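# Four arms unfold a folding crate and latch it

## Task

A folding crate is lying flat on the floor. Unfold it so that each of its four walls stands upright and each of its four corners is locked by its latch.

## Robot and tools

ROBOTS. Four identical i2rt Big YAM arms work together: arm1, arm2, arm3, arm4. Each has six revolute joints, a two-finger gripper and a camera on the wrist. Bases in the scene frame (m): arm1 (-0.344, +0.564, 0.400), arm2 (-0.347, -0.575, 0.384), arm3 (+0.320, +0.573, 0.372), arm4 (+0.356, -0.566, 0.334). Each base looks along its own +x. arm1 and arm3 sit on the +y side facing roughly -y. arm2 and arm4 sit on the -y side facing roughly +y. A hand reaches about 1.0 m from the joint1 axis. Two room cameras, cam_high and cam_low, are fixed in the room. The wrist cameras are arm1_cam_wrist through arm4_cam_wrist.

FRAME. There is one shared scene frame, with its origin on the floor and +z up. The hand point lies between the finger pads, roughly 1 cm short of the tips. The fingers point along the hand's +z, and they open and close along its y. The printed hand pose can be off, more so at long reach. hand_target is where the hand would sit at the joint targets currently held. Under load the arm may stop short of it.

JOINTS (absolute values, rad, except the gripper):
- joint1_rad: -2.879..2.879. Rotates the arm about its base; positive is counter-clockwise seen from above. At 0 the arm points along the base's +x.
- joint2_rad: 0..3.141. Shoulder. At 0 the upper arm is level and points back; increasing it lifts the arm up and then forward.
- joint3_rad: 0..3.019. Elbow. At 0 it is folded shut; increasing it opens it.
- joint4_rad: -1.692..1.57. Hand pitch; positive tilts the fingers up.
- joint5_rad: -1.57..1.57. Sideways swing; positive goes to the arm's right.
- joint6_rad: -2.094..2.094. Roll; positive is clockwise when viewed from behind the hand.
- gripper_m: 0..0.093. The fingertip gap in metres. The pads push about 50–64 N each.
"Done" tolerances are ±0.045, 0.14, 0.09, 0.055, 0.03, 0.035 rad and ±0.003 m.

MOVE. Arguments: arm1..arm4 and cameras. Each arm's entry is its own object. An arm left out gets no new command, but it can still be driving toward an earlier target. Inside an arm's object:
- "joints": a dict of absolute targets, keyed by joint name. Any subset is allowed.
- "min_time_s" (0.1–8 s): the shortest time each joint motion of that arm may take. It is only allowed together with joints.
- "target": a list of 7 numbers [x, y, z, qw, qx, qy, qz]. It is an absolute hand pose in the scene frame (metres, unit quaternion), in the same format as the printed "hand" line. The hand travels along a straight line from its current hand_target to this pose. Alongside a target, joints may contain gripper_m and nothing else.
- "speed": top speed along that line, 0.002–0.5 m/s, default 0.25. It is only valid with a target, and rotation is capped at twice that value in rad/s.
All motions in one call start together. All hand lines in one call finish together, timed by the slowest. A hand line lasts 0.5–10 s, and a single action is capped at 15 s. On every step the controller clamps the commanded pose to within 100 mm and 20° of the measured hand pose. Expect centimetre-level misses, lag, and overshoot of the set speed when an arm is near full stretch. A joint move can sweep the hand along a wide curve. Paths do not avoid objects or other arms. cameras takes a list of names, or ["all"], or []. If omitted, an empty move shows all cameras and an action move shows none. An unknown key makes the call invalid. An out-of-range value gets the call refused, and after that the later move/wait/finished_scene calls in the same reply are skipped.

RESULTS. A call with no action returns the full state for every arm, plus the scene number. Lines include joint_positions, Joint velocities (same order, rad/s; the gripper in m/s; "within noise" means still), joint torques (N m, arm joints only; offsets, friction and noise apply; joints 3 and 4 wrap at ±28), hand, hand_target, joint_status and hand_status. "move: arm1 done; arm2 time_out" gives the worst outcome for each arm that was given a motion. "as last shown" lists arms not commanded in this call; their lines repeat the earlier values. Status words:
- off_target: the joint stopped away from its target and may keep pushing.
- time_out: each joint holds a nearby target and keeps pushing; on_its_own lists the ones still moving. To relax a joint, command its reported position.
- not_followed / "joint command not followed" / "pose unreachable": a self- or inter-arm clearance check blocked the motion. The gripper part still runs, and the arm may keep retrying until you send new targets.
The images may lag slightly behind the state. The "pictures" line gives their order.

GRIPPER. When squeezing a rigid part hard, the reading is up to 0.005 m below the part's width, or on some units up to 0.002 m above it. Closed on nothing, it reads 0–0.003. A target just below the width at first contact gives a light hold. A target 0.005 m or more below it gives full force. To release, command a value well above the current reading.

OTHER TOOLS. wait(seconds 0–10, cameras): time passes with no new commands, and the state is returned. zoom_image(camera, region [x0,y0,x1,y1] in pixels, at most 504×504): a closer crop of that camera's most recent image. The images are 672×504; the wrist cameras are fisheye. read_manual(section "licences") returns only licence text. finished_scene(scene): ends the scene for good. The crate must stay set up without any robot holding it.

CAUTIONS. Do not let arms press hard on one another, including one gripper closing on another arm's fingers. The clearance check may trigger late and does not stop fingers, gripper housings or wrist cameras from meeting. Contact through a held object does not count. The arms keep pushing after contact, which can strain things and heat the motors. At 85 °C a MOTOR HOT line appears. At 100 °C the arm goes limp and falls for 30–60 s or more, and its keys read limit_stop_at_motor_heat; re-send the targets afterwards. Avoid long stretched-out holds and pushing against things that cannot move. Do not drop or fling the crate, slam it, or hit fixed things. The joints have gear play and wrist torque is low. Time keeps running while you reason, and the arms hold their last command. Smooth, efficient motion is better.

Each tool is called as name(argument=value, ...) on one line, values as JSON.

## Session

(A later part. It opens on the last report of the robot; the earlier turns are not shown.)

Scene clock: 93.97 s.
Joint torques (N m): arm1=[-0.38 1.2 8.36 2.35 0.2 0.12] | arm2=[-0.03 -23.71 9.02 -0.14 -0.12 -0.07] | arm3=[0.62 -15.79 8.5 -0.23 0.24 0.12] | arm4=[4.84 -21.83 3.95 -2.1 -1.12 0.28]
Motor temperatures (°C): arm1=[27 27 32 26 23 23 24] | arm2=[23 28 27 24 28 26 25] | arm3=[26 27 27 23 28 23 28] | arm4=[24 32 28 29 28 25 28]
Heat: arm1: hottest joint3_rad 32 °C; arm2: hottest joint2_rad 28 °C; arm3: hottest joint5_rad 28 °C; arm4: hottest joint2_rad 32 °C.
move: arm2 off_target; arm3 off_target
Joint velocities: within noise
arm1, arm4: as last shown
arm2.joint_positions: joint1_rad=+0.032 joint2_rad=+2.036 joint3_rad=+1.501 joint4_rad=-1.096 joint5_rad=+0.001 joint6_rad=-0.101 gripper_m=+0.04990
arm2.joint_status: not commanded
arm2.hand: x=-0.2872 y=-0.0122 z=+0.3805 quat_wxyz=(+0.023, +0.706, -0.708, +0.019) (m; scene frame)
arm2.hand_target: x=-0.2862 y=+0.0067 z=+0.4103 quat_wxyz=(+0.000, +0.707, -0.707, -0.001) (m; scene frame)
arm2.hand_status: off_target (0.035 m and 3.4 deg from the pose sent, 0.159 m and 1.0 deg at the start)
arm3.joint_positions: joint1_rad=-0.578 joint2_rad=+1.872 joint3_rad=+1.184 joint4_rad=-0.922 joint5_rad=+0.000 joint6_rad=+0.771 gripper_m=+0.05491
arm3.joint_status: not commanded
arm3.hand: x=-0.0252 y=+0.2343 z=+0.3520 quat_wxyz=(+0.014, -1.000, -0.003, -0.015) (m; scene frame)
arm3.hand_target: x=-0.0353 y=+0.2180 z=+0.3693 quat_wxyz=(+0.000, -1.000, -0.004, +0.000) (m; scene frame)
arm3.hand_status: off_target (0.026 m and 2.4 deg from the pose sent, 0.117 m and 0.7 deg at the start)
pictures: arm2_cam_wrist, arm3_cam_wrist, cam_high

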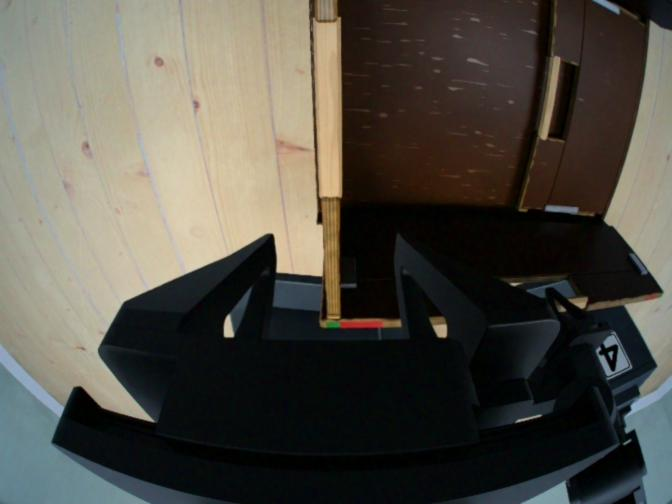

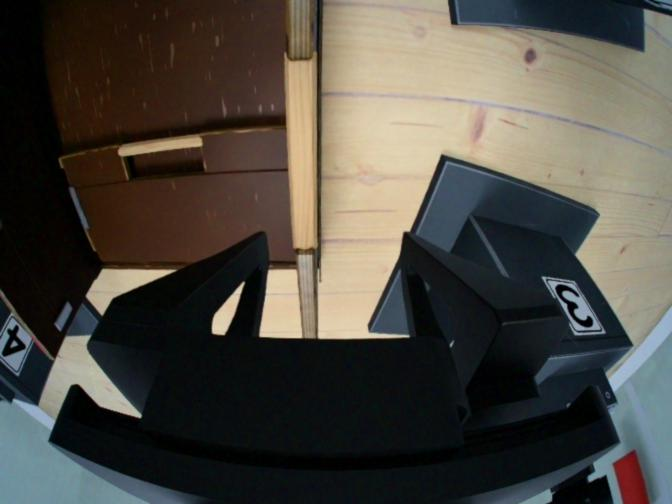

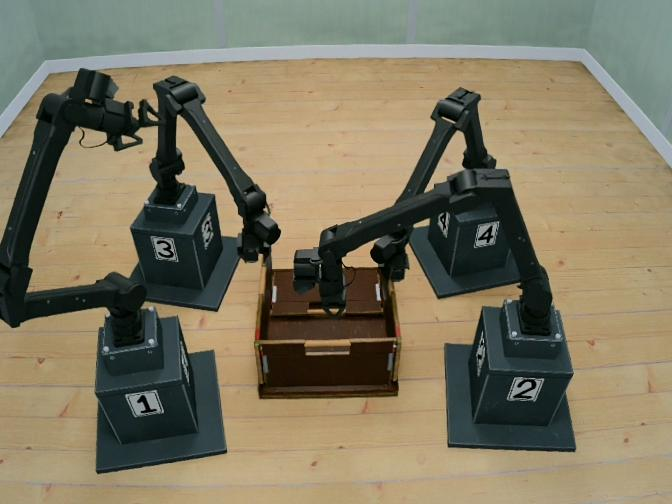

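move(arm2={"joints": {"joint1_rad": -0.405, "joint2_rad": 0.9, "joint3_rad": 1.0, "joint4_rad": -1.3, "joint5_rad": 0, "joint6_rad": 0}, "min_time_s": 2.0}, arm3={"target": [0.05, 0.12, 0.37, 0, 0.7071, 0.7071, 0], "speed": 0.3})

move(arm3={"target": [0.03, 0.0, 0.22, 0, 0.7071, 0.7071, 0], "speed": 0.25}, cameras=["arm3_cam_wrist", "cam_high"])

Scene clock: 101.00 s.
Joint torques (N m): arm1=[-0.38 1.38 8.17 2.32 0.18 0.17] | arm2=[-0.91 -5.3 8.12 0.55 0.01 0.06] | arm3=[0.26 -13.51 9.28 -0.24 0.14 -0.02] | arm4=[4.89 -21.83 3.95 -2.1 -1.13 0.28]
Motor temperatures (°C): arm1=[27 27 32 26 23 23 24] | arm2=[23 28 27 24 28 26 25] | arm3=[26 27 28 23 28 23 28] | arm4=[24 33 28 29 28 25 28]
Heat: arm1: hottest joint3_rad 32 °C; arm2: hottest joint2_rad 28 °C; arm3: hottest joint3_rad 28 °C; arm4: hottest joint2_rad 33 °C.
move: arm2 done; arm3 off_target
Joint velocities: within noise
arm1, arm4: as last shown
arm2.joint_positions: joint1_rad=-0.396 joint2_rad=+0.903 joint3_rad=+0.992 joint4_rad=-1.292 joint5_rad=+0.001 joint6_rad=-0.010 gripper_m=+0.04990
arm2.joint_status: all done
arm2.hand: x=-0.1890 y=-0.3083 z=+0.6567 quat_wxyz=(-0.160, +0.492, -0.851, -0.090) (m; scene frame)
arm2.hand_target: x=-0.1869 y=-0.3104 z=+0.6607 quat_wxyz=(-0.161, +0.485, -0.855, -0.090) (m; scene frame)
arm2.hand_status: not commanded
arm3.joint_positions: joint1_rad=-0.331 joint2_rad=+1.883 joint3_rad=+1.263 joint4_rad=-0.954 joint5_rad=+0.012 joint6_rad=-0.519 gripper_m=+0.05492
arm3.joint_status: not commanded
arm3.hand: x=+0.0514 y=+0.1366 z=+0.3710 quat_wxyz=(+0.005, -0.717, -0.697, -0.001) (m; scene frame)
arm3.hand_target: x=+0.0477 y=+0.1211 z=+0.3702 quat_wxyz=(+0.005, -0.710, -0.704, +0.002) (m; scene frame)
arm3.hand_status: off_target (0.017 m and 1.7 deg from the pose sent, 0.138 m and 89.7 deg at the start)
pictures: none

Scene clock: 102.77 s.
Joint torques (N m): arm1=[-0.21 1.67 8.12 2.39 0.19 0.1] | arm2=[-0.91 -5.25 8.12 0.55 0.01 0.06] | arm3=[-0.44 -17.49 8.64 -0.2 -0.02 0.15] | arm4=[4.89 -21.83 3.96 -2.1 -1.12 0.28]
Motor temperatures (°C): arm1=[27 27 32 26 23 23 24] | arm2=[23 28 27 24 28 26 25] | arm3=[26 27 28 23 28 23 28] | arm4=[24 33 28 29 28 25 28]
Heat: arm1: hottest joint3_rad 32 °C; arm2: hottest joint2_rad 28 °C; arm3: hottest joint3_rad 28 °C; arm4: hottest joint2_rad 33 °C.
move: arm3 off_target
Joint velocities: within noise
arm1, arm2: as last shown
arm3.joint_positions: joint1_rad=-0.262 joint2_rad=+2.360 joint3_rad=+1.664 joint4_rad=-0.871 joint5_rad=+0.006 joint6_rad=-0.482 gripper_m=+0.05492
arm3.joint_status: not commanded
arm3.hand: x=+0.0286 y=+0.0126 z=+0.2267 quat_wxyz=(+0.001, -0.706, -0.709, +0.002) (m; scene frame)
arm3.hand_target: x=+0.0304 y=+0.0019 z=+0.2190 quat_wxyz=(+0.000, -0.705, -0.709, +0.000) (m; scene frame)
arm3.hand_status: off_target (0.014 m and 0.4 deg from the pose sent, 0.205 m and 1.7 deg at the start)
arm4.joint_positions: joint1_rad=+0.599 joint2_rad=+2.061 joint3_rad=+1.231 joint4_rad=-0.706 joint5_rad=+0.030 joint6_rad=-0.746 gripper_m=+0.01638
arm4.joint_status: not commanded
arm4.hand: x=-0.0204 y=-0.1976 z=+0.2377 quat_wxyz=(-0.023, +1.000, -0.009, -0.003) (m; scene frame)
arm4.hand_target: x=-0.0235 y=-0.2298 z=+0.2507 quat_wxyz=(+0.000, +1.000, +0.003, +0.000) (m; scene frame)
arm4.hand_status: not commanded
pictures: arm3_cam_wrist, cam_high

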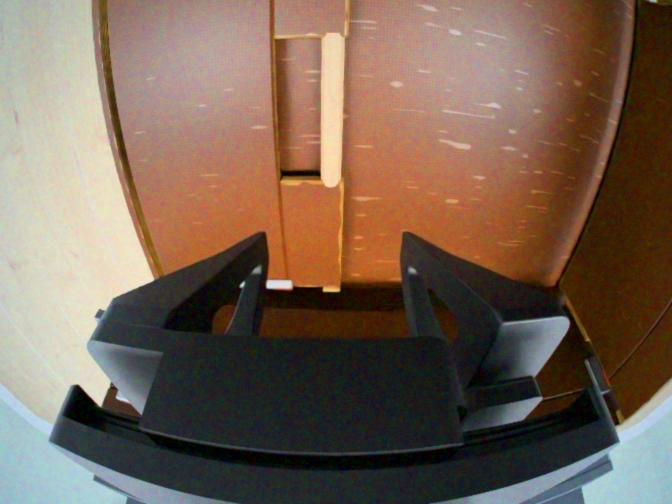

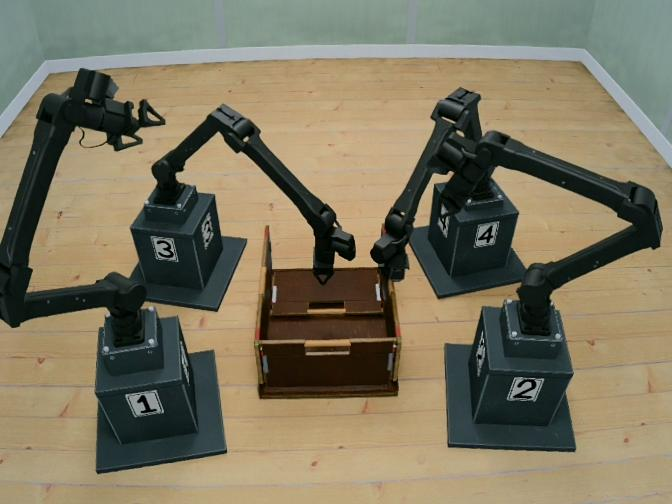

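move(arm3={"target": [0.034, -0.005, 0.045, 0, 0.7071, 0.7071, 0], "speed": 0.2}, cameras=["arm3_cam_wrist"])

Scene clock: 108.60 s.
Joint torques (N m): arm1=[-0.32 1.44 8.27 2.22 0.19 0.12] | arm2=[-0.91 -5.19 8.13 0.55 0.01 0.06] | arm3=[0.5 -18.43 7.1 0.47 0 0.17] | arm4=[4.84 -21.83 3.95 -2.1 -1.12 0.28]
Motor temperatures (°C): arm1=[27 27 32 26 23 23 24] | arm2=[23 27 28 24 28 26 25] | arm3=[26 27 29 23 28 23 28] | arm4=[24 33 27 29 28 25 28]
Heat: arm1: hottest joint3_rad 32 °C; arm2: hottest joint3_rad 28 °C; arm3: hottest joint3_rad 29 °C; arm4: hottest joint2_rad 33 °C.
move: arm3 off_target
Joint velocities: within noise
arm1, arm2, arm4: as last shown
arm3.joint_positions: joint1_rad=-0.261 joint2_rad=+2.711 joint3_rad=+1.837 joint4_rad=-0.702 joint5_rad=+0.006 joint6_rad=-0.471 gripper_m=+0.05492
arm3.joint_status: not commanded
arm3.hand: x=+0.0274 y=+0.0072 z=+0.0564 quat_wxyz=(+0.003, -0.709, -0.705, -0.003) (m; scene frame)
arm3.hand_target: x=+0.0327 y=-0.0025 z=+0.0457 quat_wxyz=(+0.000, -0.707, -0.707, +0.001) (m; scene frame)
arm3.hand_status: off_target (0.018 m and 0.5 deg from the pose sent, 0.183 m and 0.4 deg at the start)
pictures: arm3_cam_wrist

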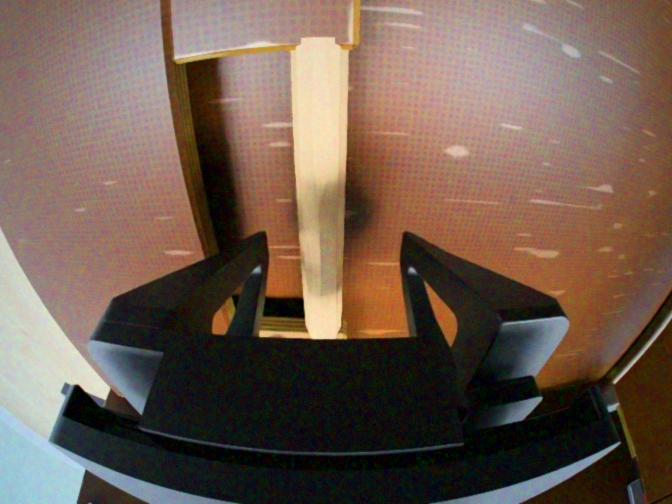

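move(arm3={"target": [0.038, -0.004, 0.012, 0, 0.7071, 0.7071, 0], "speed": 0.1}, cameras=["arm3_cam_wrist"])

move(arm3={"joints": {"gripper_m": 0.009}}, cameras=["arm3_cam_wrist"])

Scene clock: 110.97 s.
Joint torques (N m): arm1=[-0.5 1.32 8.2 2.22 0.17 0.09] | arm2=[-0.91 -5.25 8.12 0.55 0.01 0.06] | arm3=[0.56 -17.44 6.93 0.55 -0.02 0.15] | arm4=[4.78 -21.83 3.95 -2.1 -1.12 0.28]
Motor temperatures (°C): arm1=[27 27 32 26 23 23 24] | arm2=[23 27 28 24 28 26 25] | arm3=[26 28 29 23 27 23 28] | arm4=[24 33 27 29 28 25 28]
Heat: arm1: hottest joint3_rad 32 °C; arm2: hottest joint3_rad 28 °C; arm3: hottest joint3_rad 29 °C; arm4: hottest joint2_rad 33 °C.
move: arm3 off_target
Joint velocities: within noise
arm1, arm2, arm4: as last shown
arm3.joint_positions: joint1_rad=-0.248 joint2_rad=+2.768 joint3_rad=+1.885 joint4_rad=-0.684 joint5_rad=+0.006 joint6_rad=-0.455 gripper_m=+0.05492
arm3.joint_status: not commanded
arm3.hand: x=+0.0325 y=-0.0003 z=+0.0329 quat_wxyz=(+0.001, -0.710, -0.704, +0.002) (m; scene frame)
arm3.hand_target: x=+0.0411 y=-0.0036 z=+0.0130 quat_wxyz=(+0.000, -0.709, -0.706, +0.000) (m; scene frame)
arm3.hand_status: off_target (0.022 m and 0.6 deg from the pose sent, 0.047 m and 0.5 deg at the start)
pictures: arm3_cam_wrist

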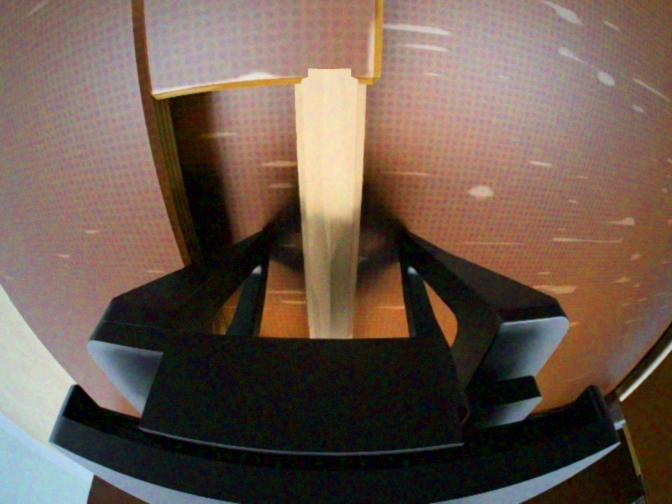

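Scene clock: 111.73 s.
Joint torques (N m): arm1=[0.38 1.9 8.12 2.15 0.21 0.14] | arm2=[-0.91 -5.25 8.13 0.54 0.01 0.06] | arm3=[0.62 -17.38 7.05 0.73 0.17 0.12] | arm4=[4.84 -21.83 3.95 -2.1 -1.12 0.28]
Motor temperatures (°C): arm1=[27 27 32 26 23 23 24] | arm2=[23 27 28 24 27 26 25] | arm3=[26 28 29 23 27 23 28] | arm4=[24 33 27 29 28 25 28]
Heat: arm1: hottest joint3_rad 32 °C; arm2: hottest joint3_rad 28 °C; arm3: hottest joint3_rad 29 °C; arm4: hottest joint2_rad 33 °C.
move: arm3 off_target
Joint velocities: within noise
arm1, arm2, arm4: as last shown
arm3.joint_positions: joint1_rad=-0.251 joint2_rad=+2.768 joint3_rad=+1.885 joint4_rad=-0.687 joint5_rad=-0.006 joint6_rad=-0.461 gripper_m=+0.01639
arm3.joint_status: gripper_m off_target (ended at +0.01643, target +0.00900)
arm3.hand: x=+0.0330 y=+0.0003 z=+0.0329 quat_wxyz=(-0.004, -0.709, -0.705, -0.002) (m; scene frame)
arm3.hand_target: x=+0.0404 y=-0.0034 z=+0.0132 quat_wxyz=(-0.003, -0.708, -0.707, -0.001) (m; scene frame)
arm3.hand_status: not commanded
pictures: arm3_cam_wrist

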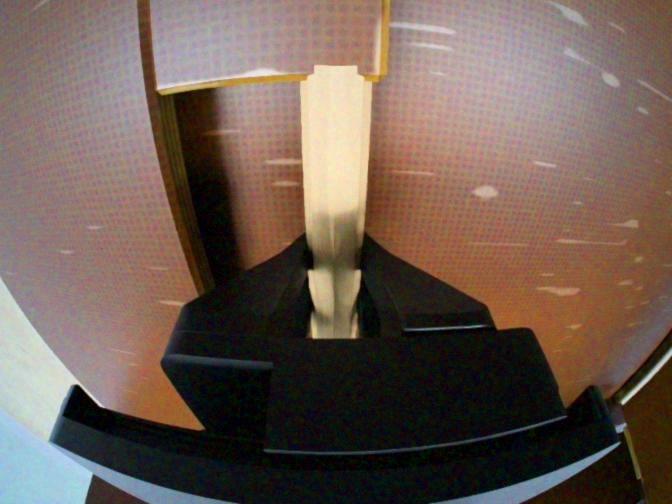

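move(arm3={"target": [0.047, -0.003, 0.118, 0, 0.7071, 0.7071, 0], "speed": 0.12})

move(arm3={"target": [0.084, -0.003, 0.183, 0, 0.7071, 0.7071, 0], "speed": 0.12})

move(arm3={"target": [0.134, -0.003, 0.225, 0, 0.7071, 0.7071, 0], "speed": 0.12}, cameras=["arm3_cam_wrist", "cam_low"])

Scene clock: 115.57 s.
Joint torques (N m): arm1=[0.15 1.38 8.16 2.21 0.17 0.08] | arm2=[-0.91 -5.25 8.13 0.57 0 0.06] | arm3=[0.26 -24.41 3.43 -1.07 -0.23 0.12] | arm4=[4.89 -21.83 3.95 -2.1 -1.12 0.28]
Motor temperatures (°C): arm1=[27 27 32 26 23 23 24] | arm2=[23 27 28 24 27 26 25] | arm3=[26 28 29 23 27 23 28] | arm4=[24 33 27 29 28 25 28]
Heat: arm1: hottest joint3_rad 32 °C; arm2: hottest joint3_rad 28 °C; arm3: hottest joint3_rad 29 °C; arm4: hottest joint2_rad 33 °C.
move: arm3 off_target
Joint velocities: within noise
arm1, arm2, arm4: as last shown
arm3.joint_positions: joint1_rad=-0.233 joint2_rad=+2.636 joint3_rad=+1.776 joint4_rad=-0.702 joint5_rad=+0.022 joint6_rad=-0.442 gripper_m=+0.01623
arm3.joint_status: not commanded
arm3.hand: x=+0.0410 y=+0.0013 z=+0.0876 quat_wxyz=(+0.008, -0.709, -0.705, +0.006) (m; scene frame)
arm3.hand_target: x=+0.0486 y=-0.0068 z=+0.1164 quat_wxyz=(+0.003, -0.706, -0.708, +0.005) (m; scene frame)
arm3.hand_status: off_target (0.031 m and 1.2 deg from the pose sent, 0.086 m and 0.6 deg at the start)
pictures: none

Scene clock: 116.83 s.
Joint torques (N m): arm1=[-0.09 1.67 8.01 2.26 0.18 0.12] | arm2=[-0.91 -5.3 8.12 0.55 0.01 0.06] | arm3=[0.5 -24.47 3.52 -1.65 -0.59 0.15] | arm4=[4.89 -21.83 3.95 -2.1 -1.13 0.28]
Motor temperatures (°C): arm1=[27 27 32 26 23 23 24] | arm2=[23 27 28 24 27 26 25] | arm3=[26 28 29 23 27 23 28] | arm4=[24 33 27 29 28 25 28]
Heat: arm1: hottest joint3_rad 32 °C; arm2: hottest joint3_rad 28 °C; arm3: hottest joint3_rad 29 °C; arm4: hottest joint2_rad 33 °C.
move: arm3 off_target
Joint velocities: within noise
arm1.joint_positions: joint1_rad=+0.789 joint2_rad=+0.609 joint3_rad=+1.408 joint4_rad=-1.451 joint5_rad=+0.217 joint6_rad=-0.687 gripper_m=+0.09396
arm1.joint_status: not commanded
arm1.hand: x=-0.1883 y=+0.4177 z=+0.9285 quat_wxyz=(-0.292, -0.006, -0.892, +0.344) (m; scene frame)
arm1.hand_target: x=-0.1903 y=+0.4192 z=+0.9383 quat_wxyz=(-0.301, -0.007, -0.887, +0.350) (m; scene frame)
arm1.hand_status: not commanded
arm2, arm4: as last shown
arm3.joint_positions: joint1_rad=-0.195 joint2_rad=+2.492 joint3_rad=+1.665 joint4_rad=-0.738 joint5_rad=+0.022 joint6_rad=-0.401 gripper_m=+0.01599
arm3.joint_status: not commanded
arm3.hand: x=+0.0679 y=+0.0022 z=+0.1473 quat_wxyz=(+0.008, -0.710, -0.704, +0.006) (m; scene frame)
arm3.hand_target: x=+0.0787 y=-0.0020 z=+0.1809 quat_wxyz=(+0.000, -0.709, -0.705, +0.000) (m; scene frame)
arm3.hand_status: off_target (0.039 m and 1.3 deg from the pose sent, 0.105 m and 1.2 deg at the start)
pictures: none

Scene clock: 118.10 s.
Joint torques (N m): arm1=[-0.5 1.2 8.18 2.17 0.12 0.11] | arm2=[-0.91 -5.25 8.13 0.55 0.01 0.06] | arm3=[1.61 -23.06 3.79 -1.52 -0.86 0.23] | arm4=[4.84 -21.83 3.96 -2.1 -1.12 0.28]
Motor temperatures (°C): arm1=[27 27 32 26 23 23 24] | arm2=[23 26 28 24 27 26 25] | arm3=[26 28 29 23 27 23 28] | arm4=[24 33 27 29 28 25 28]
Heat: arm1: hottest joint3_rad 32 °C; arm2: hottest joint3_rad 28 °C; arm3: hottest joint3_rad 29 °C; arm4: hottest joint2_rad 33 °C.
move: arm3 off_target
Joint velocities: within noise
arm1, arm2, arm4: as last shown
arm3.joint_positions: joint1_rad=-0.126 joint2_rad=+2.374 joint3_rad=+1.576 joint4_rad=-0.771 joint5_rad=+0.031 joint6_rad=-0.333 gripper_m=+0.01599
arm3.joint_status: not commanded
arm3.hand: x=+0.1117 y=+0.0018 z=+0.1943 quat_wxyz=(+0.012, -0.710, -0.704, +0.007) (m; scene frame)
arm3.hand_target: x=+0.1321 y=-0.0039 z=+0.2234 quat_wxyz=(+0.000, -0.705, -0.709, +0.001) (m; scene frame)
arm3.hand_status: off_target (0.038 m and 1.7 deg from the pose sent, 0.102 m and 1.3 deg at the start)
pictures: arm3_cam_wrist, cam_low

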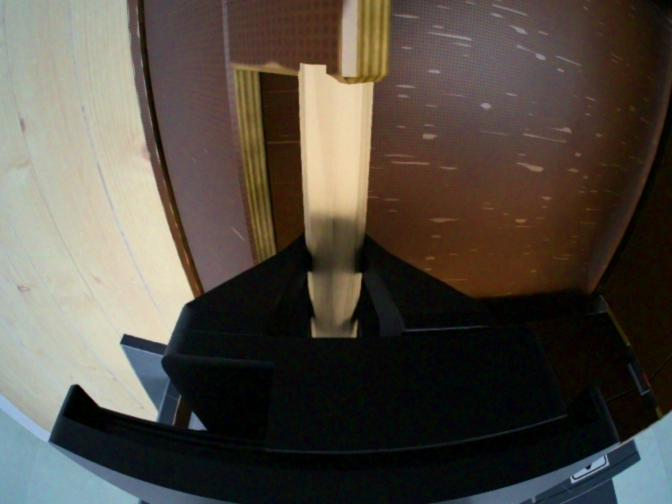

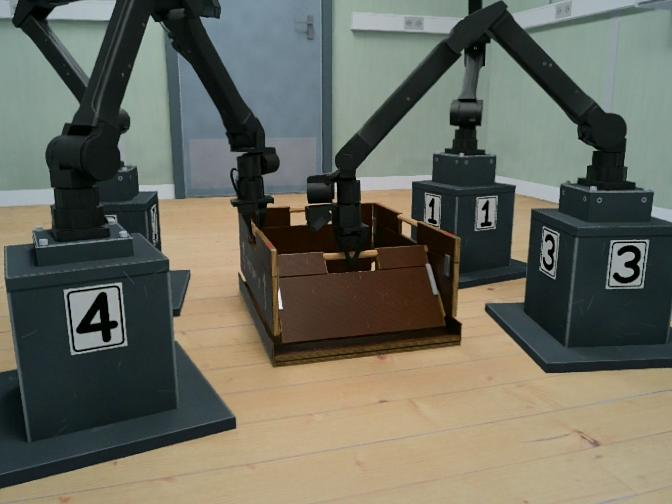

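move(arm3={"target": [0.189, -0.003, 0.247, 0, 0.7071, 0.7071, 0], "speed": 0.1})

move(arm3={"target": [0.227, -0.003, 0.249, 0, 0.7071, 0.7071, 0], "speed": 0.08})

move(arm3={"target": [0.26, -0.003, 0.247, 0, 0.7071, 0.7071, 0], "speed": 0.08}, cameras=["arm3_cam_wrist", "cam_low", "cam_high"])

zoom_image(camera="cam_low", region=[220, 180, 480, 380])

Scene clock: 121.10 s.
Joint torques (N m): arm1=[-0.62 1.2 8.1 2.29 0.2 0.09] | arm2=[-0.91 -5.25 8.13 0.55 0.01 0.06] | arm3=[1.61 -21.54 4.33 -0.62 -0.86 0.32] | arm4=[4.89 -21.83 3.96 -2.1 -1.13 0.28]
Motor temperatures (°C): arm1=[27 27 32 26 23 23 24] | arm2=[23 26 28 24 27 26 24] | arm3=[26 29 29 23 28 23 28] | arm4=[24 33 27 29 28 25 28]
Heat: arm1: hottest joint3_rad 32 °C; arm2: hottest joint3_rad 28 °C; arm3: hottest joint2_rad 29 °C; arm4: hottest joint2_rad 33 °C.
move: arm3 off_target
Joint velocities: within noise
arm1, arm4: as last shown
arm2.joint_positions: joint1_rad=-0.396 joint2_rad=+0.903 joint3_rad=+0.992 joint4_rad=-1.292 joint5_rad=+0.001 joint6_rad=-0.010 gripper_m=+0.04990
arm2.joint_status: not commanded
arm2.hand: x=-0.1890 y=-0.3083 z=+0.6567 quat_wxyz=(-0.160, +0.492, -0.851, -0.090) (m; scene frame)
arm2.hand_target: x=-0.1869 y=-0.3104 z=+0.6607 quat_wxyz=(-0.161, +0.485, -0.855, -0.090) (m; scene frame)
arm2.hand_status: not commanded
arm3.joint_positions: joint1_rad=-0.043 joint2_rad=+2.288 joint3_rad=+1.510 joint4_rad=-0.799 joint5_rad=+0.029 joint6_rad=-0.249 gripper_m=+0.01599
arm3.joint_status: not commanded
arm3.hand: x=+0.1640 y=+0.0019 z=+0.2264 quat_wxyz=(+0.013, -0.710, -0.704, +0.004) (m; scene frame)
arm3.hand_target: x=+0.1876 y=-0.0032 z=+0.2455 quat_wxyz=(+0.000, -0.707, -0.707, +0.000) (m; scene frame)
arm3.hand_status: off_target (0.033 m and 1.7 deg from the pose sent, 0.094 m and 1.7 deg at the start)
pictures: none

Scene clock: 122.17 s.
Joint torques (N m): arm1=[0.21 1.03 8.23 2.19 0.18 0.12] | arm2=[-0.97 -5.25 8.13 0.57 0.01 0.06] | arm3=[3.25 -20.6 4.16 -0.14 -1.06 0.43] | arm4=[4.89 -21.89 3.95 -2.1 -1.12 0.28]
Motor temperatures (°C): arm1=[27 27 32 26 23 23 24] | arm2=[23 26 28 24 27 26 24] | arm3=[26 29 29 23 28 23 28] | arm4=[24 33 27 29 28 25 28]
Heat: arm1: hottest joint3_rad 32 °C; arm2: hottest joint3_rad 28 °C; arm3: hottest joint2_rad 29 °C; arm4: hottest joint2_rad 33 °C.
move: arm3 off_target
Joint velocities: within noise
arm1, arm2: as last shown
arm3.joint_positions: joint1_rad=+0.008 joint2_rad=+2.257 joint3_rad=+1.481 joint4_rad=-0.802 joint5_rad=+0.037 joint6_rad=-0.197 gripper_m=+0.01599
arm3.joint_status: not commanded
arm3.hand: x=+0.1933 y=+0.0023 z=+0.2361 quat_wxyz=(+0.016, -0.711, -0.703, +0.006) (m; scene frame)
arm3.hand_target: x=+0.2257 y=-0.0017 z=+0.2483 quat_wxyz=(+0.002, -0.707, -0.708, -0.001) (m; scene frame)
arm3.hand_status: off_target (0.036 m and 2.1 deg from the pose sent, 0.067 m and 1.7 deg at the start)
arm4.joint_positions: joint1_rad=+0.599 joint2_rad=+2.061 joint3_rad=+1.231 joint4_rad=-0.706 joint5_rad=+0.030 joint6_rad=-0.746 gripper_m=+0.01638
arm4.joint_status: not commanded
arm4.hand: x=-0.0204 y=-0.1976 z=+0.2377 quat_wxyz=(-0.023, +1.000, -0.009, -0.003) (m; scene frame)
arm4.hand_target: x=-0.0235 y=-0.2298 z=+0.2507 quat_wxyz=(+0.000, +1.000, +0.003, +0.000) (m; scene frame)
arm4.hand_status: not commanded
pictures: none

Scene clock: 123.13 s.
Joint torques (N m): arm1=[-0.15 1.26 8.24 2.11 0.2 0.14] | arm2=[-0.91 -5.3 8.13 0.55 0.01 0.06] | arm3=[4.84 -19.9 3.75 0.39 -1.58 0.57] | arm4=[4.84 -21.83 3.95 -2.1 -1.12 0.28]
Motor temperatures (°C): arm1=[27 27 32 26 23 23 24] | arm2=[23 26 28 24 27 26 24] | arm3=[26 29 29 23 28 23 28] | arm4=[24 33 27 29 28 25 28]
Heat: arm1: hottest joint3_rad 32 °C; arm2: hottest joint3_rad 28 °C; arm3: hottest joint2_rad 29 °C; arm4: hottest joint2_rad 33 °C.
move: arm3 off_target
Joint velocities: within noise
arm1, arm2, arm4: as last shown
arm3.joint_positions: joint1_rad=+0.042 joint2_rad=+2.245 joint3_rad=+1.467 joint4_rad=-0.802 joint5_rad=+0.051 joint6_rad=-0.160 gripper_m=+0.01599
arm3.joint_status: not commanded
arm3.hand: x=+0.2109 y=+0.0026 z=+0.2394 quat_wxyz=(+0.022, -0.712, -0.702, +0.010) (m; scene frame)
arm3.hand_target: x=+0.2577 y=-0.0016 z=+0.2463 quat_wxyz=(+0.001, -0.707, -0.708, -0.001) (m; scene frame)
arm3.hand_status: off_target (0.050 m and 2.9 deg from the pose sent, 0.068 m and 2.1 deg at the start)
pictures: arm3_cam_wrist, cam_high, cam_low

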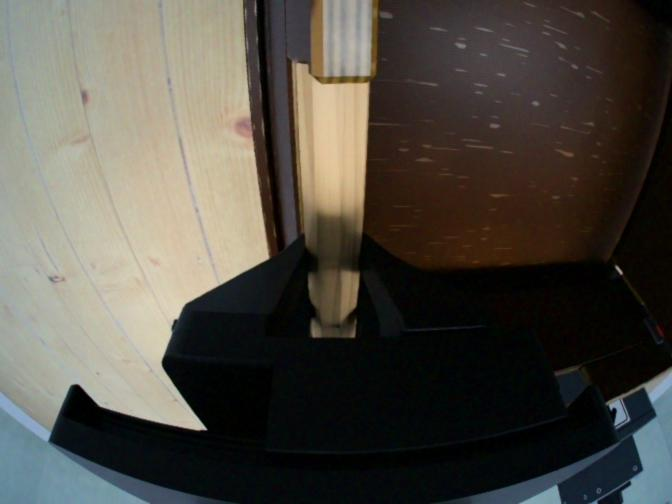

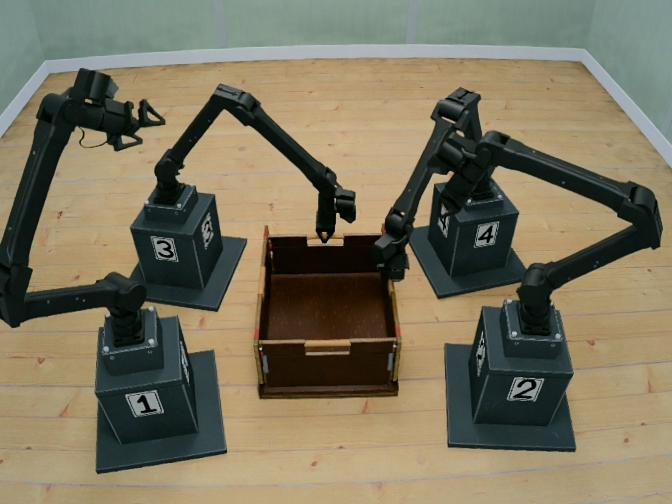

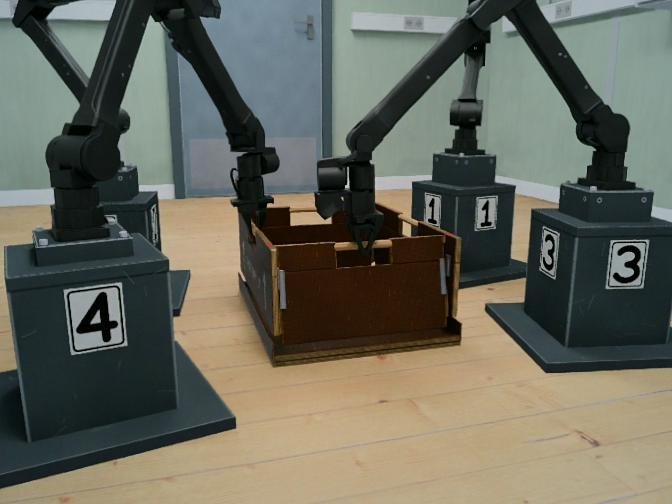

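Scaled by 1.938 from the camera's 672x504 image, which has a finer 960x720 frame.

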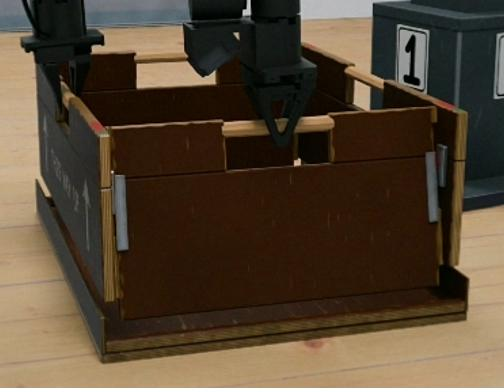

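move(arm3={"target": [0.294, -0.003, 0.244, 0, 0.7071, 0.7071, 0], "speed": 0.06}, cameras=["arm3_cam_wrist", "cam_low", "cam_high"])

zoom_image(camera="cam_low", region=[220, 180, 480, 380])

Scene clock: 125.87 s.
Joint torques (N m): arm1=[-0.44 1.49 8.08 2.24 0.19 0.14] | arm2=[-0.97 -5.3 8.13 0.57 0.01 0.06] | arm3=[3.96 -18.84 4.48 0.55 -1.68 0.47] | arm4=[4.84 -21.89 3.95 -2.1 -1.13 0.28]
Motor temperatures (°C): arm1=[27 27 32 26 23 23 24] | arm2=[23 26 28 24 27 26 24] | arm3=[26 29 29 23 28 23 28] | arm4=[24 34 27 29 28 25 28]
Heat: arm1: hottest joint3_rad 32 °C; arm2: hottest joint3_rad 28 °C; arm3: hottest joint2_rad 29 °C; arm4: hottest joint2_rad 34 °C.
move: arm3 off_target
Joint velocities: within noise
arm1, arm2, arm4: as last shown
arm3.joint_positions: joint1_rad=+0.115 joint2_rad=+2.233 joint3_rad=+1.450 joint4_rad=-0.802 joint5_rad=+0.055 joint6_rad=-0.086 gripper_m=+0.01599
arm3.joint_status: not commanded
arm3.hand: x=+0.2530 y=+0.0016 z=+0.2419 quat_wxyz=(+0.025, -0.712, -0.702, +0.011) (m; scene frame)
arm3.hand_target: x=+0.2921 y=-0.0011 z=+0.2442 quat_wxyz=(+0.003, -0.707, -0.707, -0.002) (m; scene frame)
arm3.hand_status: off_target (0.041 m and 3.2 deg from the pose sent, 0.083 m and 2.9 deg at the start)
pictures: arm3_cam_wrist, cam_high, cam_low

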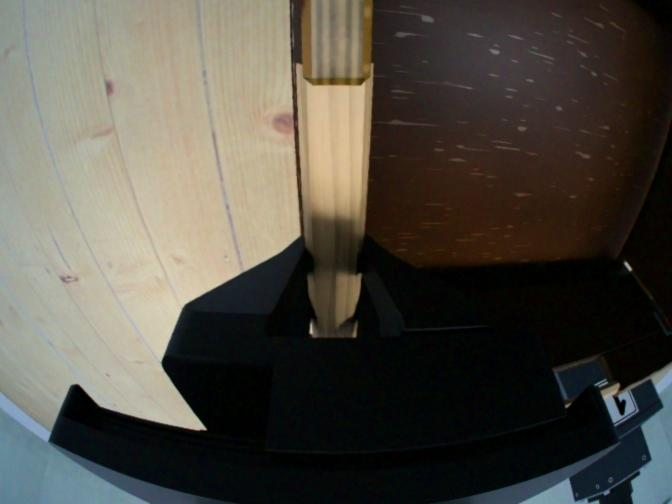

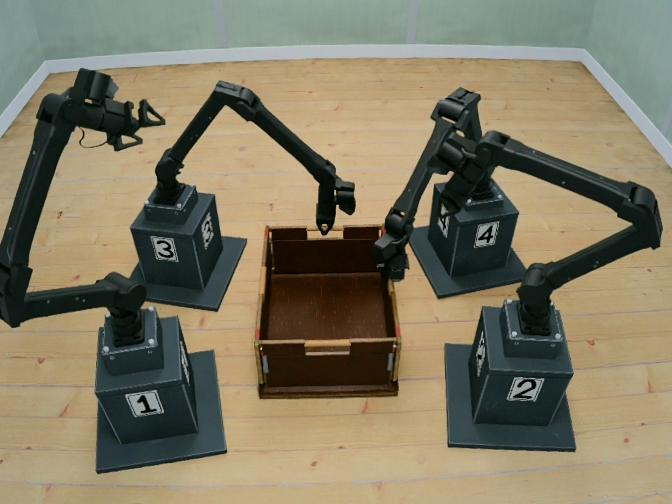

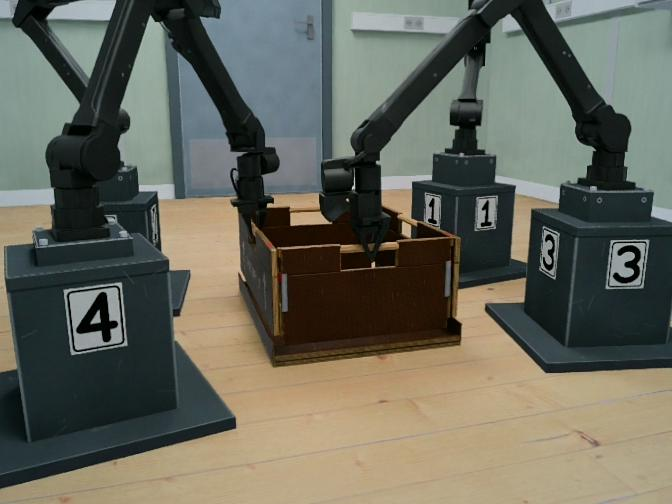

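Scaled by 1.938 from the camera's 672x504 image, which has a finer 960x720 frame.

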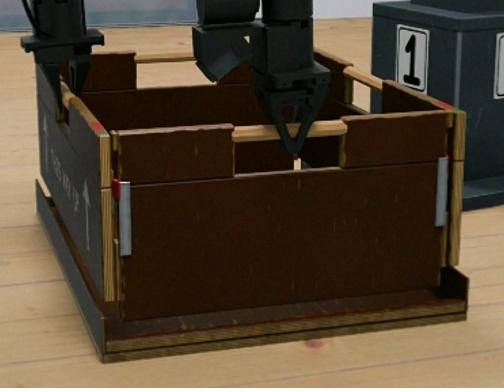

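move(arm3={"target": [0.226, -0.003, 0.236, 0, 0.7071, 0.7071, 0], "speed": 0.08}, cameras=["cam_low", "cam_high"])

zoom_image(camera="cam_low", region=[250, 215, 350, 315])

zoom_image(camera="cam_low", region=[400, 205, 480, 285])

zoom_image(camera="cam_high", region=[240, 210, 420, 370])

Scene clock: 128.63 s.
Joint torques (N m): arm1=[0.26 1.49 8.06 2.35 0.16 0.07] | arm2=[-0.91 -5.25 8.14 0.57 0.01 0.06] | arm3=[-3.31 -16.97 6.22 0.95 -0.42 -0.35] | arm4=[4.84 -21.77 3.95 -2.1 -1.13 0.28]
Motor temperatures (°C): arm1=[27 27 32 26 23 23 24] | arm2=[23 26 28 24 27 26 24] | arm3=[26 29 29 23 29 23 28] | arm4=[24 34 27 29 28 25 28]
Heat: arm1: hottest joint3_rad 32 °C; arm2: hottest joint3_rad 28 °C; arm3: hottest joint2_rad 29 °C; arm4: hottest joint2_rad 34 °C.
move: arm3 off_target
Joint velocities: within noise
arm1, arm2, arm4: as last shown
arm3.joint_positions: joint1_rad=+0.098 joint2_rad=+2.233 joint3_rad=+1.450 joint4_rad=-0.800 joint5_rad=+0.017 joint6_rad=-0.111 gripper_m=+0.01599
arm3.joint_status: not commanded
arm3.hand: x=+0.2499 y=+0.0017 z=+0.2416 quat_wxyz=(+0.009, -0.709, -0.705, +0.000) (m; scene frame)
arm3.hand_target: x=+0.2325 y=-0.0034 z=+0.2362 quat_wxyz=(+0.000, -0.707, -0.707, +0.000) (m; scene frame)
arm3.hand_status: off_target (0.025 m and 1.1 deg from the pose sent, 0.028 m and 3.2 deg at the start)
pictures: cam_high, cam_low

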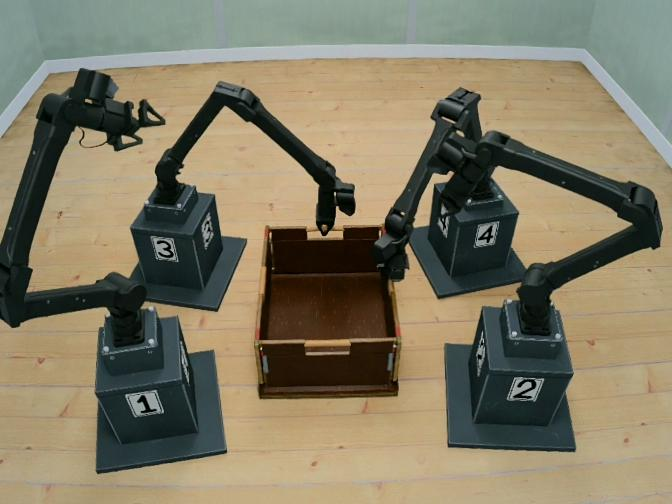

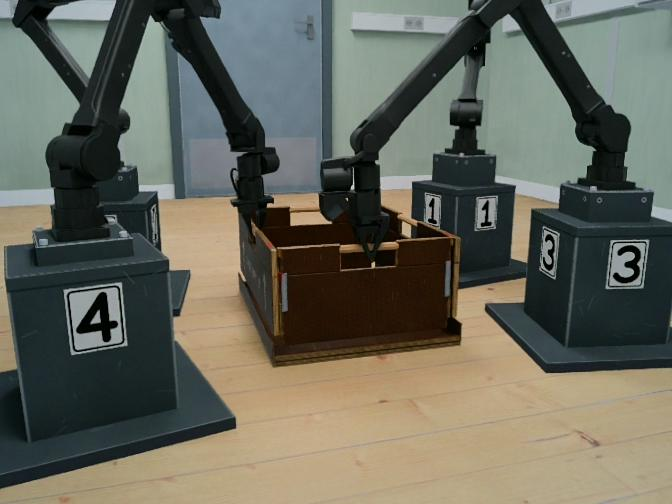

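Scaled by 5.040 from the camera's 672x504 image, which has a finer 960x720 frame.

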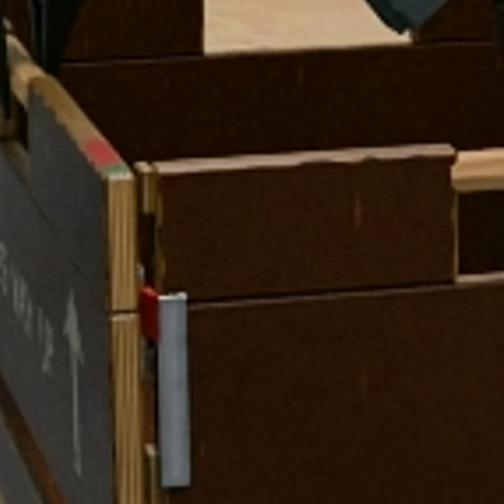

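Scaled by 6.300 from the camera's 672x504 image, which has a finer 960x720 frame.

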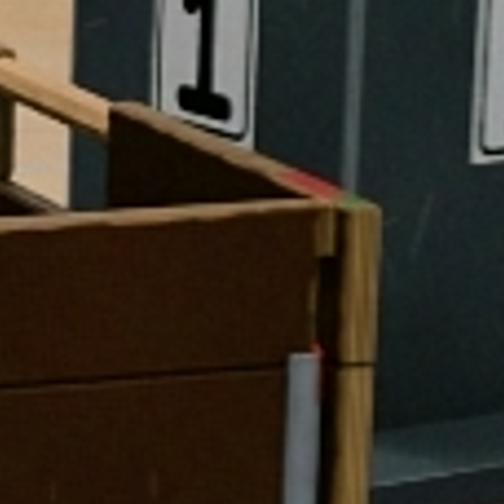

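Scaled by 2.800 from the camera's 672x504 image, which has a finer 960x720 frame.

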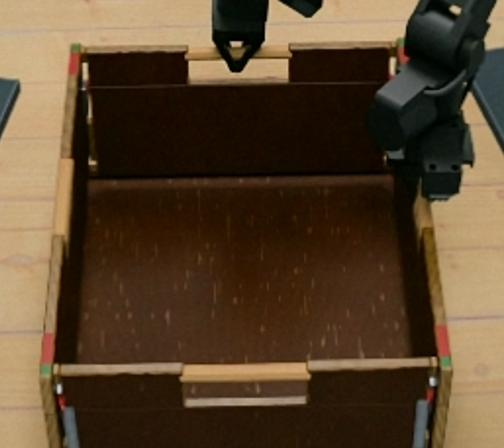

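move(arm3={"target": [0.253, -0.005, 0.234, 0, 0.7071, 0.7071, 0], "speed": 0.1}, arm4={"target": [-0.022, -0.203, 0.248, 0, 1, 0, 0], "speed": 0.1})

move(arm3={"joints": {"gripper_m": 0.05}}, arm4={"joints": {"gripper_m": 0.055}}, cameras=["arm3_cam_wrist", "arm4_cam_wrist"])

Scene clock: 131.57 s.
Joint torques (N m): arm1=[0.15 1.49 8.18 2.26 0.16 0.08] | arm2=[-0.97 -5.25 8.12 0.55 0.01 0.06] | arm3=[-0.32 -17.26 5.96 1.22 -0.38 0.04] | arm4=[1.85 -19.02 8.32 -2.76 -1.15 -0.1]
Motor temperatures (°C): arm1=[27 27 32 26 23 23 24] | arm2=[23 26 28 24 27 26 24] | arm3=[26 28 29 23 28 23 28] | arm4=[24 34 27 29 28 25 28]
Heat: arm1: hottest joint3_rad 32 °C; arm2: hottest joint3_rad 28 °C; arm3: hottest joint3_rad 29 °C; arm4: hottest joint2_rad 34 °C.
move: arm3 off_target; arm4 off_target
Joint velocities: within noise
arm1, arm2: as last shown
arm3.joint_positions: joint1_rad=+0.098 joint2_rad=+2.233 joint3_rad=+1.450 joint4_rad=-0.800 joint5_rad=+0.017 joint6_rad=-0.111 gripper_m=+0.01599
arm3.joint_status: not commanded
arm3.hand: x=+0.2499 y=+0.0017 z=+0.2416 quat_wxyz=(+0.009, -0.709, -0.705, +0.000) (m; scene frame)
arm3.hand_target: x=+0.2529 y=-0.0046 z=+0.2341 quat_wxyz=(+0.000, -0.707, -0.708, +0.000) (m; scene frame)
arm3.hand_status: off_target (0.011 m and 1.1 deg from the pose sent, 0.011 m and 1.1 deg at the start)
arm4.joint_positions: joint1_rad=+0.597 joint2_rad=+2.062 joint3_rad=+1.234 joint4_rad=-0.710 joint5_rad=+0.030 joint6_rad=-0.746 gripper_m=+0.01638
arm4.joint_status: not commanded
arm4.hand: x=-0.0200 y=-0.1969 z=+0.2377 quat_wxyz=(-0.022, +1.000, -0.010, -0.002) (m; scene frame)
arm4.hand_target: x=-0.0216 y=-0.2034 z=+0.2476 quat_wxyz=(+0.000, +1.000, +0.000, +0.000) (m; scene frame)
arm4.hand_status: off_target (0.012 m and 2.8 deg from the pose sent, 0.012 m and 2.9 deg at the start)
pictures: none

Scene clock: 132.27 s.
Joint torques (N m): arm1=[0.15 1.9 8.21 2.22 0.2 0.13] | arm2=[-0.85 -5.19 8.14 0.54 0.01 0.06] | arm3=[-0.21 -17.08 5.93 0.84 -0.02 -0.05] | arm4=[1.85 -18.2 8.34 -0.54 -0.23 -0.09]
Motor temperatures (°C): arm1=[27 27 32 26 23 23 24] | arm2=[23 26 28 24 27 26 24] | arm3=[26 28 29 23 28 23 28] | arm4=[24 34 27 29 28 25 28]
Heat: arm1: hottest joint3_rad 32 °C; arm2: hottest joint3_rad 28 °C; arm3: hottest joint3_rad 29 °C; arm4: hottest joint2_rad 34 °C.
move: arm3 done; arm4 done
Joint velocities: within noise
arm1.joint_positions: joint1_rad=+0.789 joint2_rad=+0.609 joint3_rad=+1.408 joint4_rad=-1.451 joint5_rad=+0.217 joint6_rad=-0.687 gripper_m=+0.09396
arm1.joint_status: not commanded
arm1.hand: x=-0.1883 y=+0.4177 z=+0.9285 quat_wxyz=(-0.292, -0.006, -0.892, +0.344) (m; scene frame)
arm1.hand_target: x=-0.1903 y=+0.4192 z=+0.9383 quat_wxyz=(-0.301, -0.007, -0.887, +0.350) (m; scene frame)
arm1.hand_status: not commanded
arm2: as last shown
arm3.joint_positions: joint1_rad=+0.092 joint2_rad=+2.233 joint3_rad=+1.450 joint4_rad=-0.793 joint5_rad=+0.006 joint6_rad=-0.111 gripper_m=+0.04986
arm3.joint_status: all done
arm3.hand: x=+0.2480 y=+0.0000 z=+0.2416 quat_wxyz=(+0.003, -0.712, -0.703, -0.001) (m; scene frame)
arm3.hand_target: x=+0.2494 y=-0.0042 z=+0.2341 quat_wxyz=(+0.000, -0.709, -0.705, +0.000) (m; scene frame)
arm3.hand_status: not commanded
arm4.joint_positions: joint1_rad=+0.605 joint2_rad=+2.055 joint3_rad=+1.236 joint4_rad=-0.770 joint5_rad=+0.002 joint6_rad=-0.749 gripper_m=+0.05490
arm4.joint_status: all done
arm4.hand: x=-0.0172 y=-0.2118 z=+0.2418 quat_wxyz=(+0.005, +1.000, -0.005, +0.007) (m; scene frame)
arm4.hand_target: x=-0.0239 y=-0.2083 z=+0.2475 quat_wxyz=(+0.003, +1.000, +0.006, +0.002) (m; scene frame)
arm4.hand_status: not commanded
pictures: arm3_cam_wrist, arm4_cam_wrist

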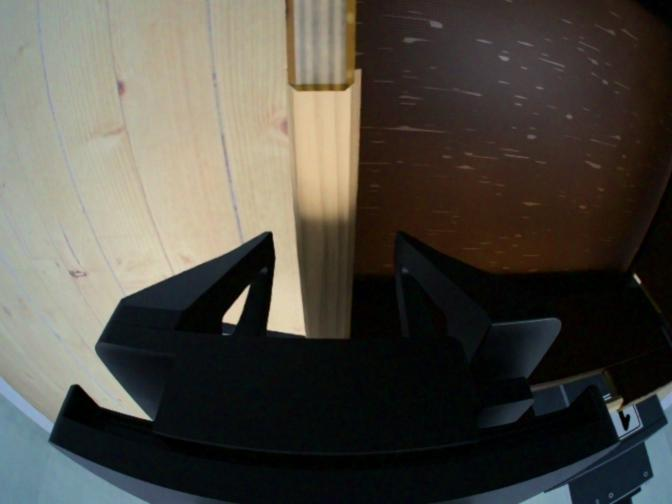

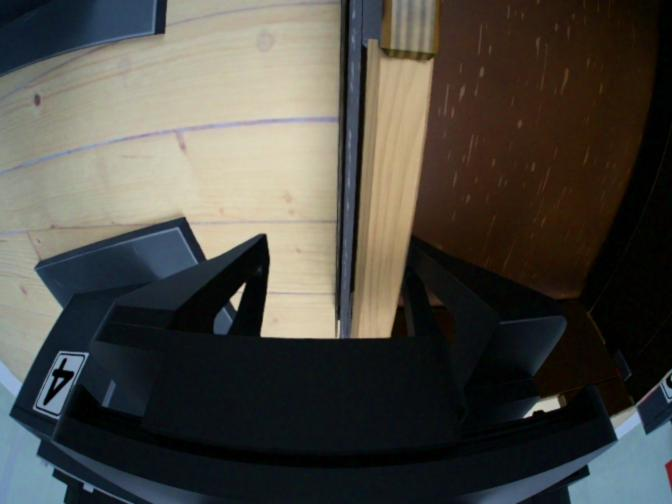

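move(arm4={"target": [-0.024, -0.196, 0.2475, 0, 1, 0, 0], "speed": 0.1, "joints": {"gripper_m": 0.075}}, arm3={"target": [0.247, -0.004, 0.234, 0, 0.7071, 0.7071, 0], "speed": 0.1}, cameras=["arm4_cam_wrist"])

Scene clock: 135.63 s.
Joint torques (N m): arm1=[0.03 1.08 8.23 2.25 0.21 0.12] | arm2=[-0.91 -5.25 8.13 0.54 0.01 0.06] | arm3=[-0.56 -16.91 5.85 0.8 -0.01 -0.02] | arm4=[1.26 -17.2 10.04 -0.54 -0.2 -0.09]
Motor temperatures (°C): arm1=[27 27 32 26 23 23 24] | arm2=[23 26 28 24 27 26 24] | arm3=[26 28 29 23 28 23 28] | arm4=[24 33 27 29 28 25 28]
Heat: arm1: hottest joint3_rad 32 °C; arm2: hottest joint3_rad 28 °C; arm3: hottest joint3_rad 29 °C; arm4: hottest joint2_rad 33 °C.
move: arm3 done; arm4 off_target
Joint velocities: within noise
arm1, arm2: as last shown
arm3.joint_positions: joint1_rad=+0.089 joint2_rad=+2.233 joint3_rad=+1.450 joint4_rad=-0.793 joint5_rad=+0.006 joint6_rad=-0.116 gripper_m=+0.04991
arm3.joint_status: not commanded
arm3.hand: x=+0.2463 y=+0.0002 z=+0.2416 quat_wxyz=(+0.003, -0.711, -0.703, -0.001) (m; scene frame)
arm3.hand_target: x=+0.2453 y=-0.0035 z=+0.2341 quat_wxyz=(+0.000, -0.709, -0.706, +0.000) (m; scene frame)
arm3.hand_status: done (0.009 m and 0.7 deg from the pose sent, 0.009 m and 0.8 deg at the start)
arm4.joint_positions: joint1_rad=+0.593 joint2_rad=+2.055 joint3_rad=+1.236 joint4_rad=-0.773 joint5_rad=+0.002 joint6_rad=-0.749 gripper_m=+0.07493
arm4.joint_status: all done
arm4.hand: x=-0.0123 y=-0.2078 z=+0.2418 quat_wxyz=(+0.007, +1.000, -0.011, +0.008) (m; scene frame)
arm4.hand_target: x=-0.0206 y=-0.1932 z=+0.2476 quat_wxyz=(+0.000, +1.000, -0.007, +0.000) (m; scene frame)
arm4.hand_status: off_target (0.018 m and 1.7 deg from the pose sent, 0.018 m and 1.1 deg at the start)
pictures: arm4_cam_wrist

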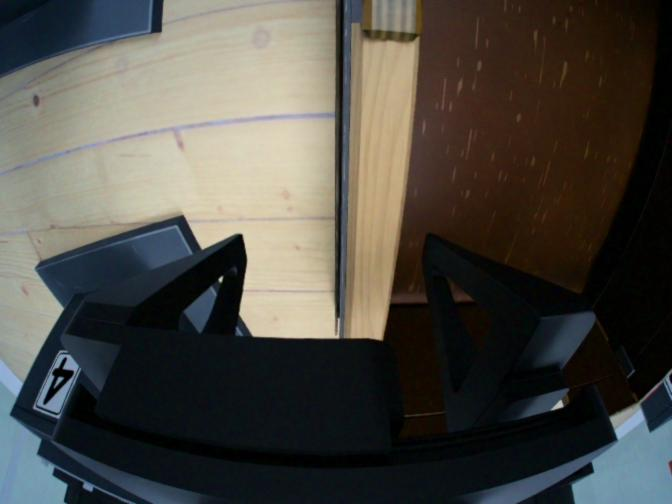

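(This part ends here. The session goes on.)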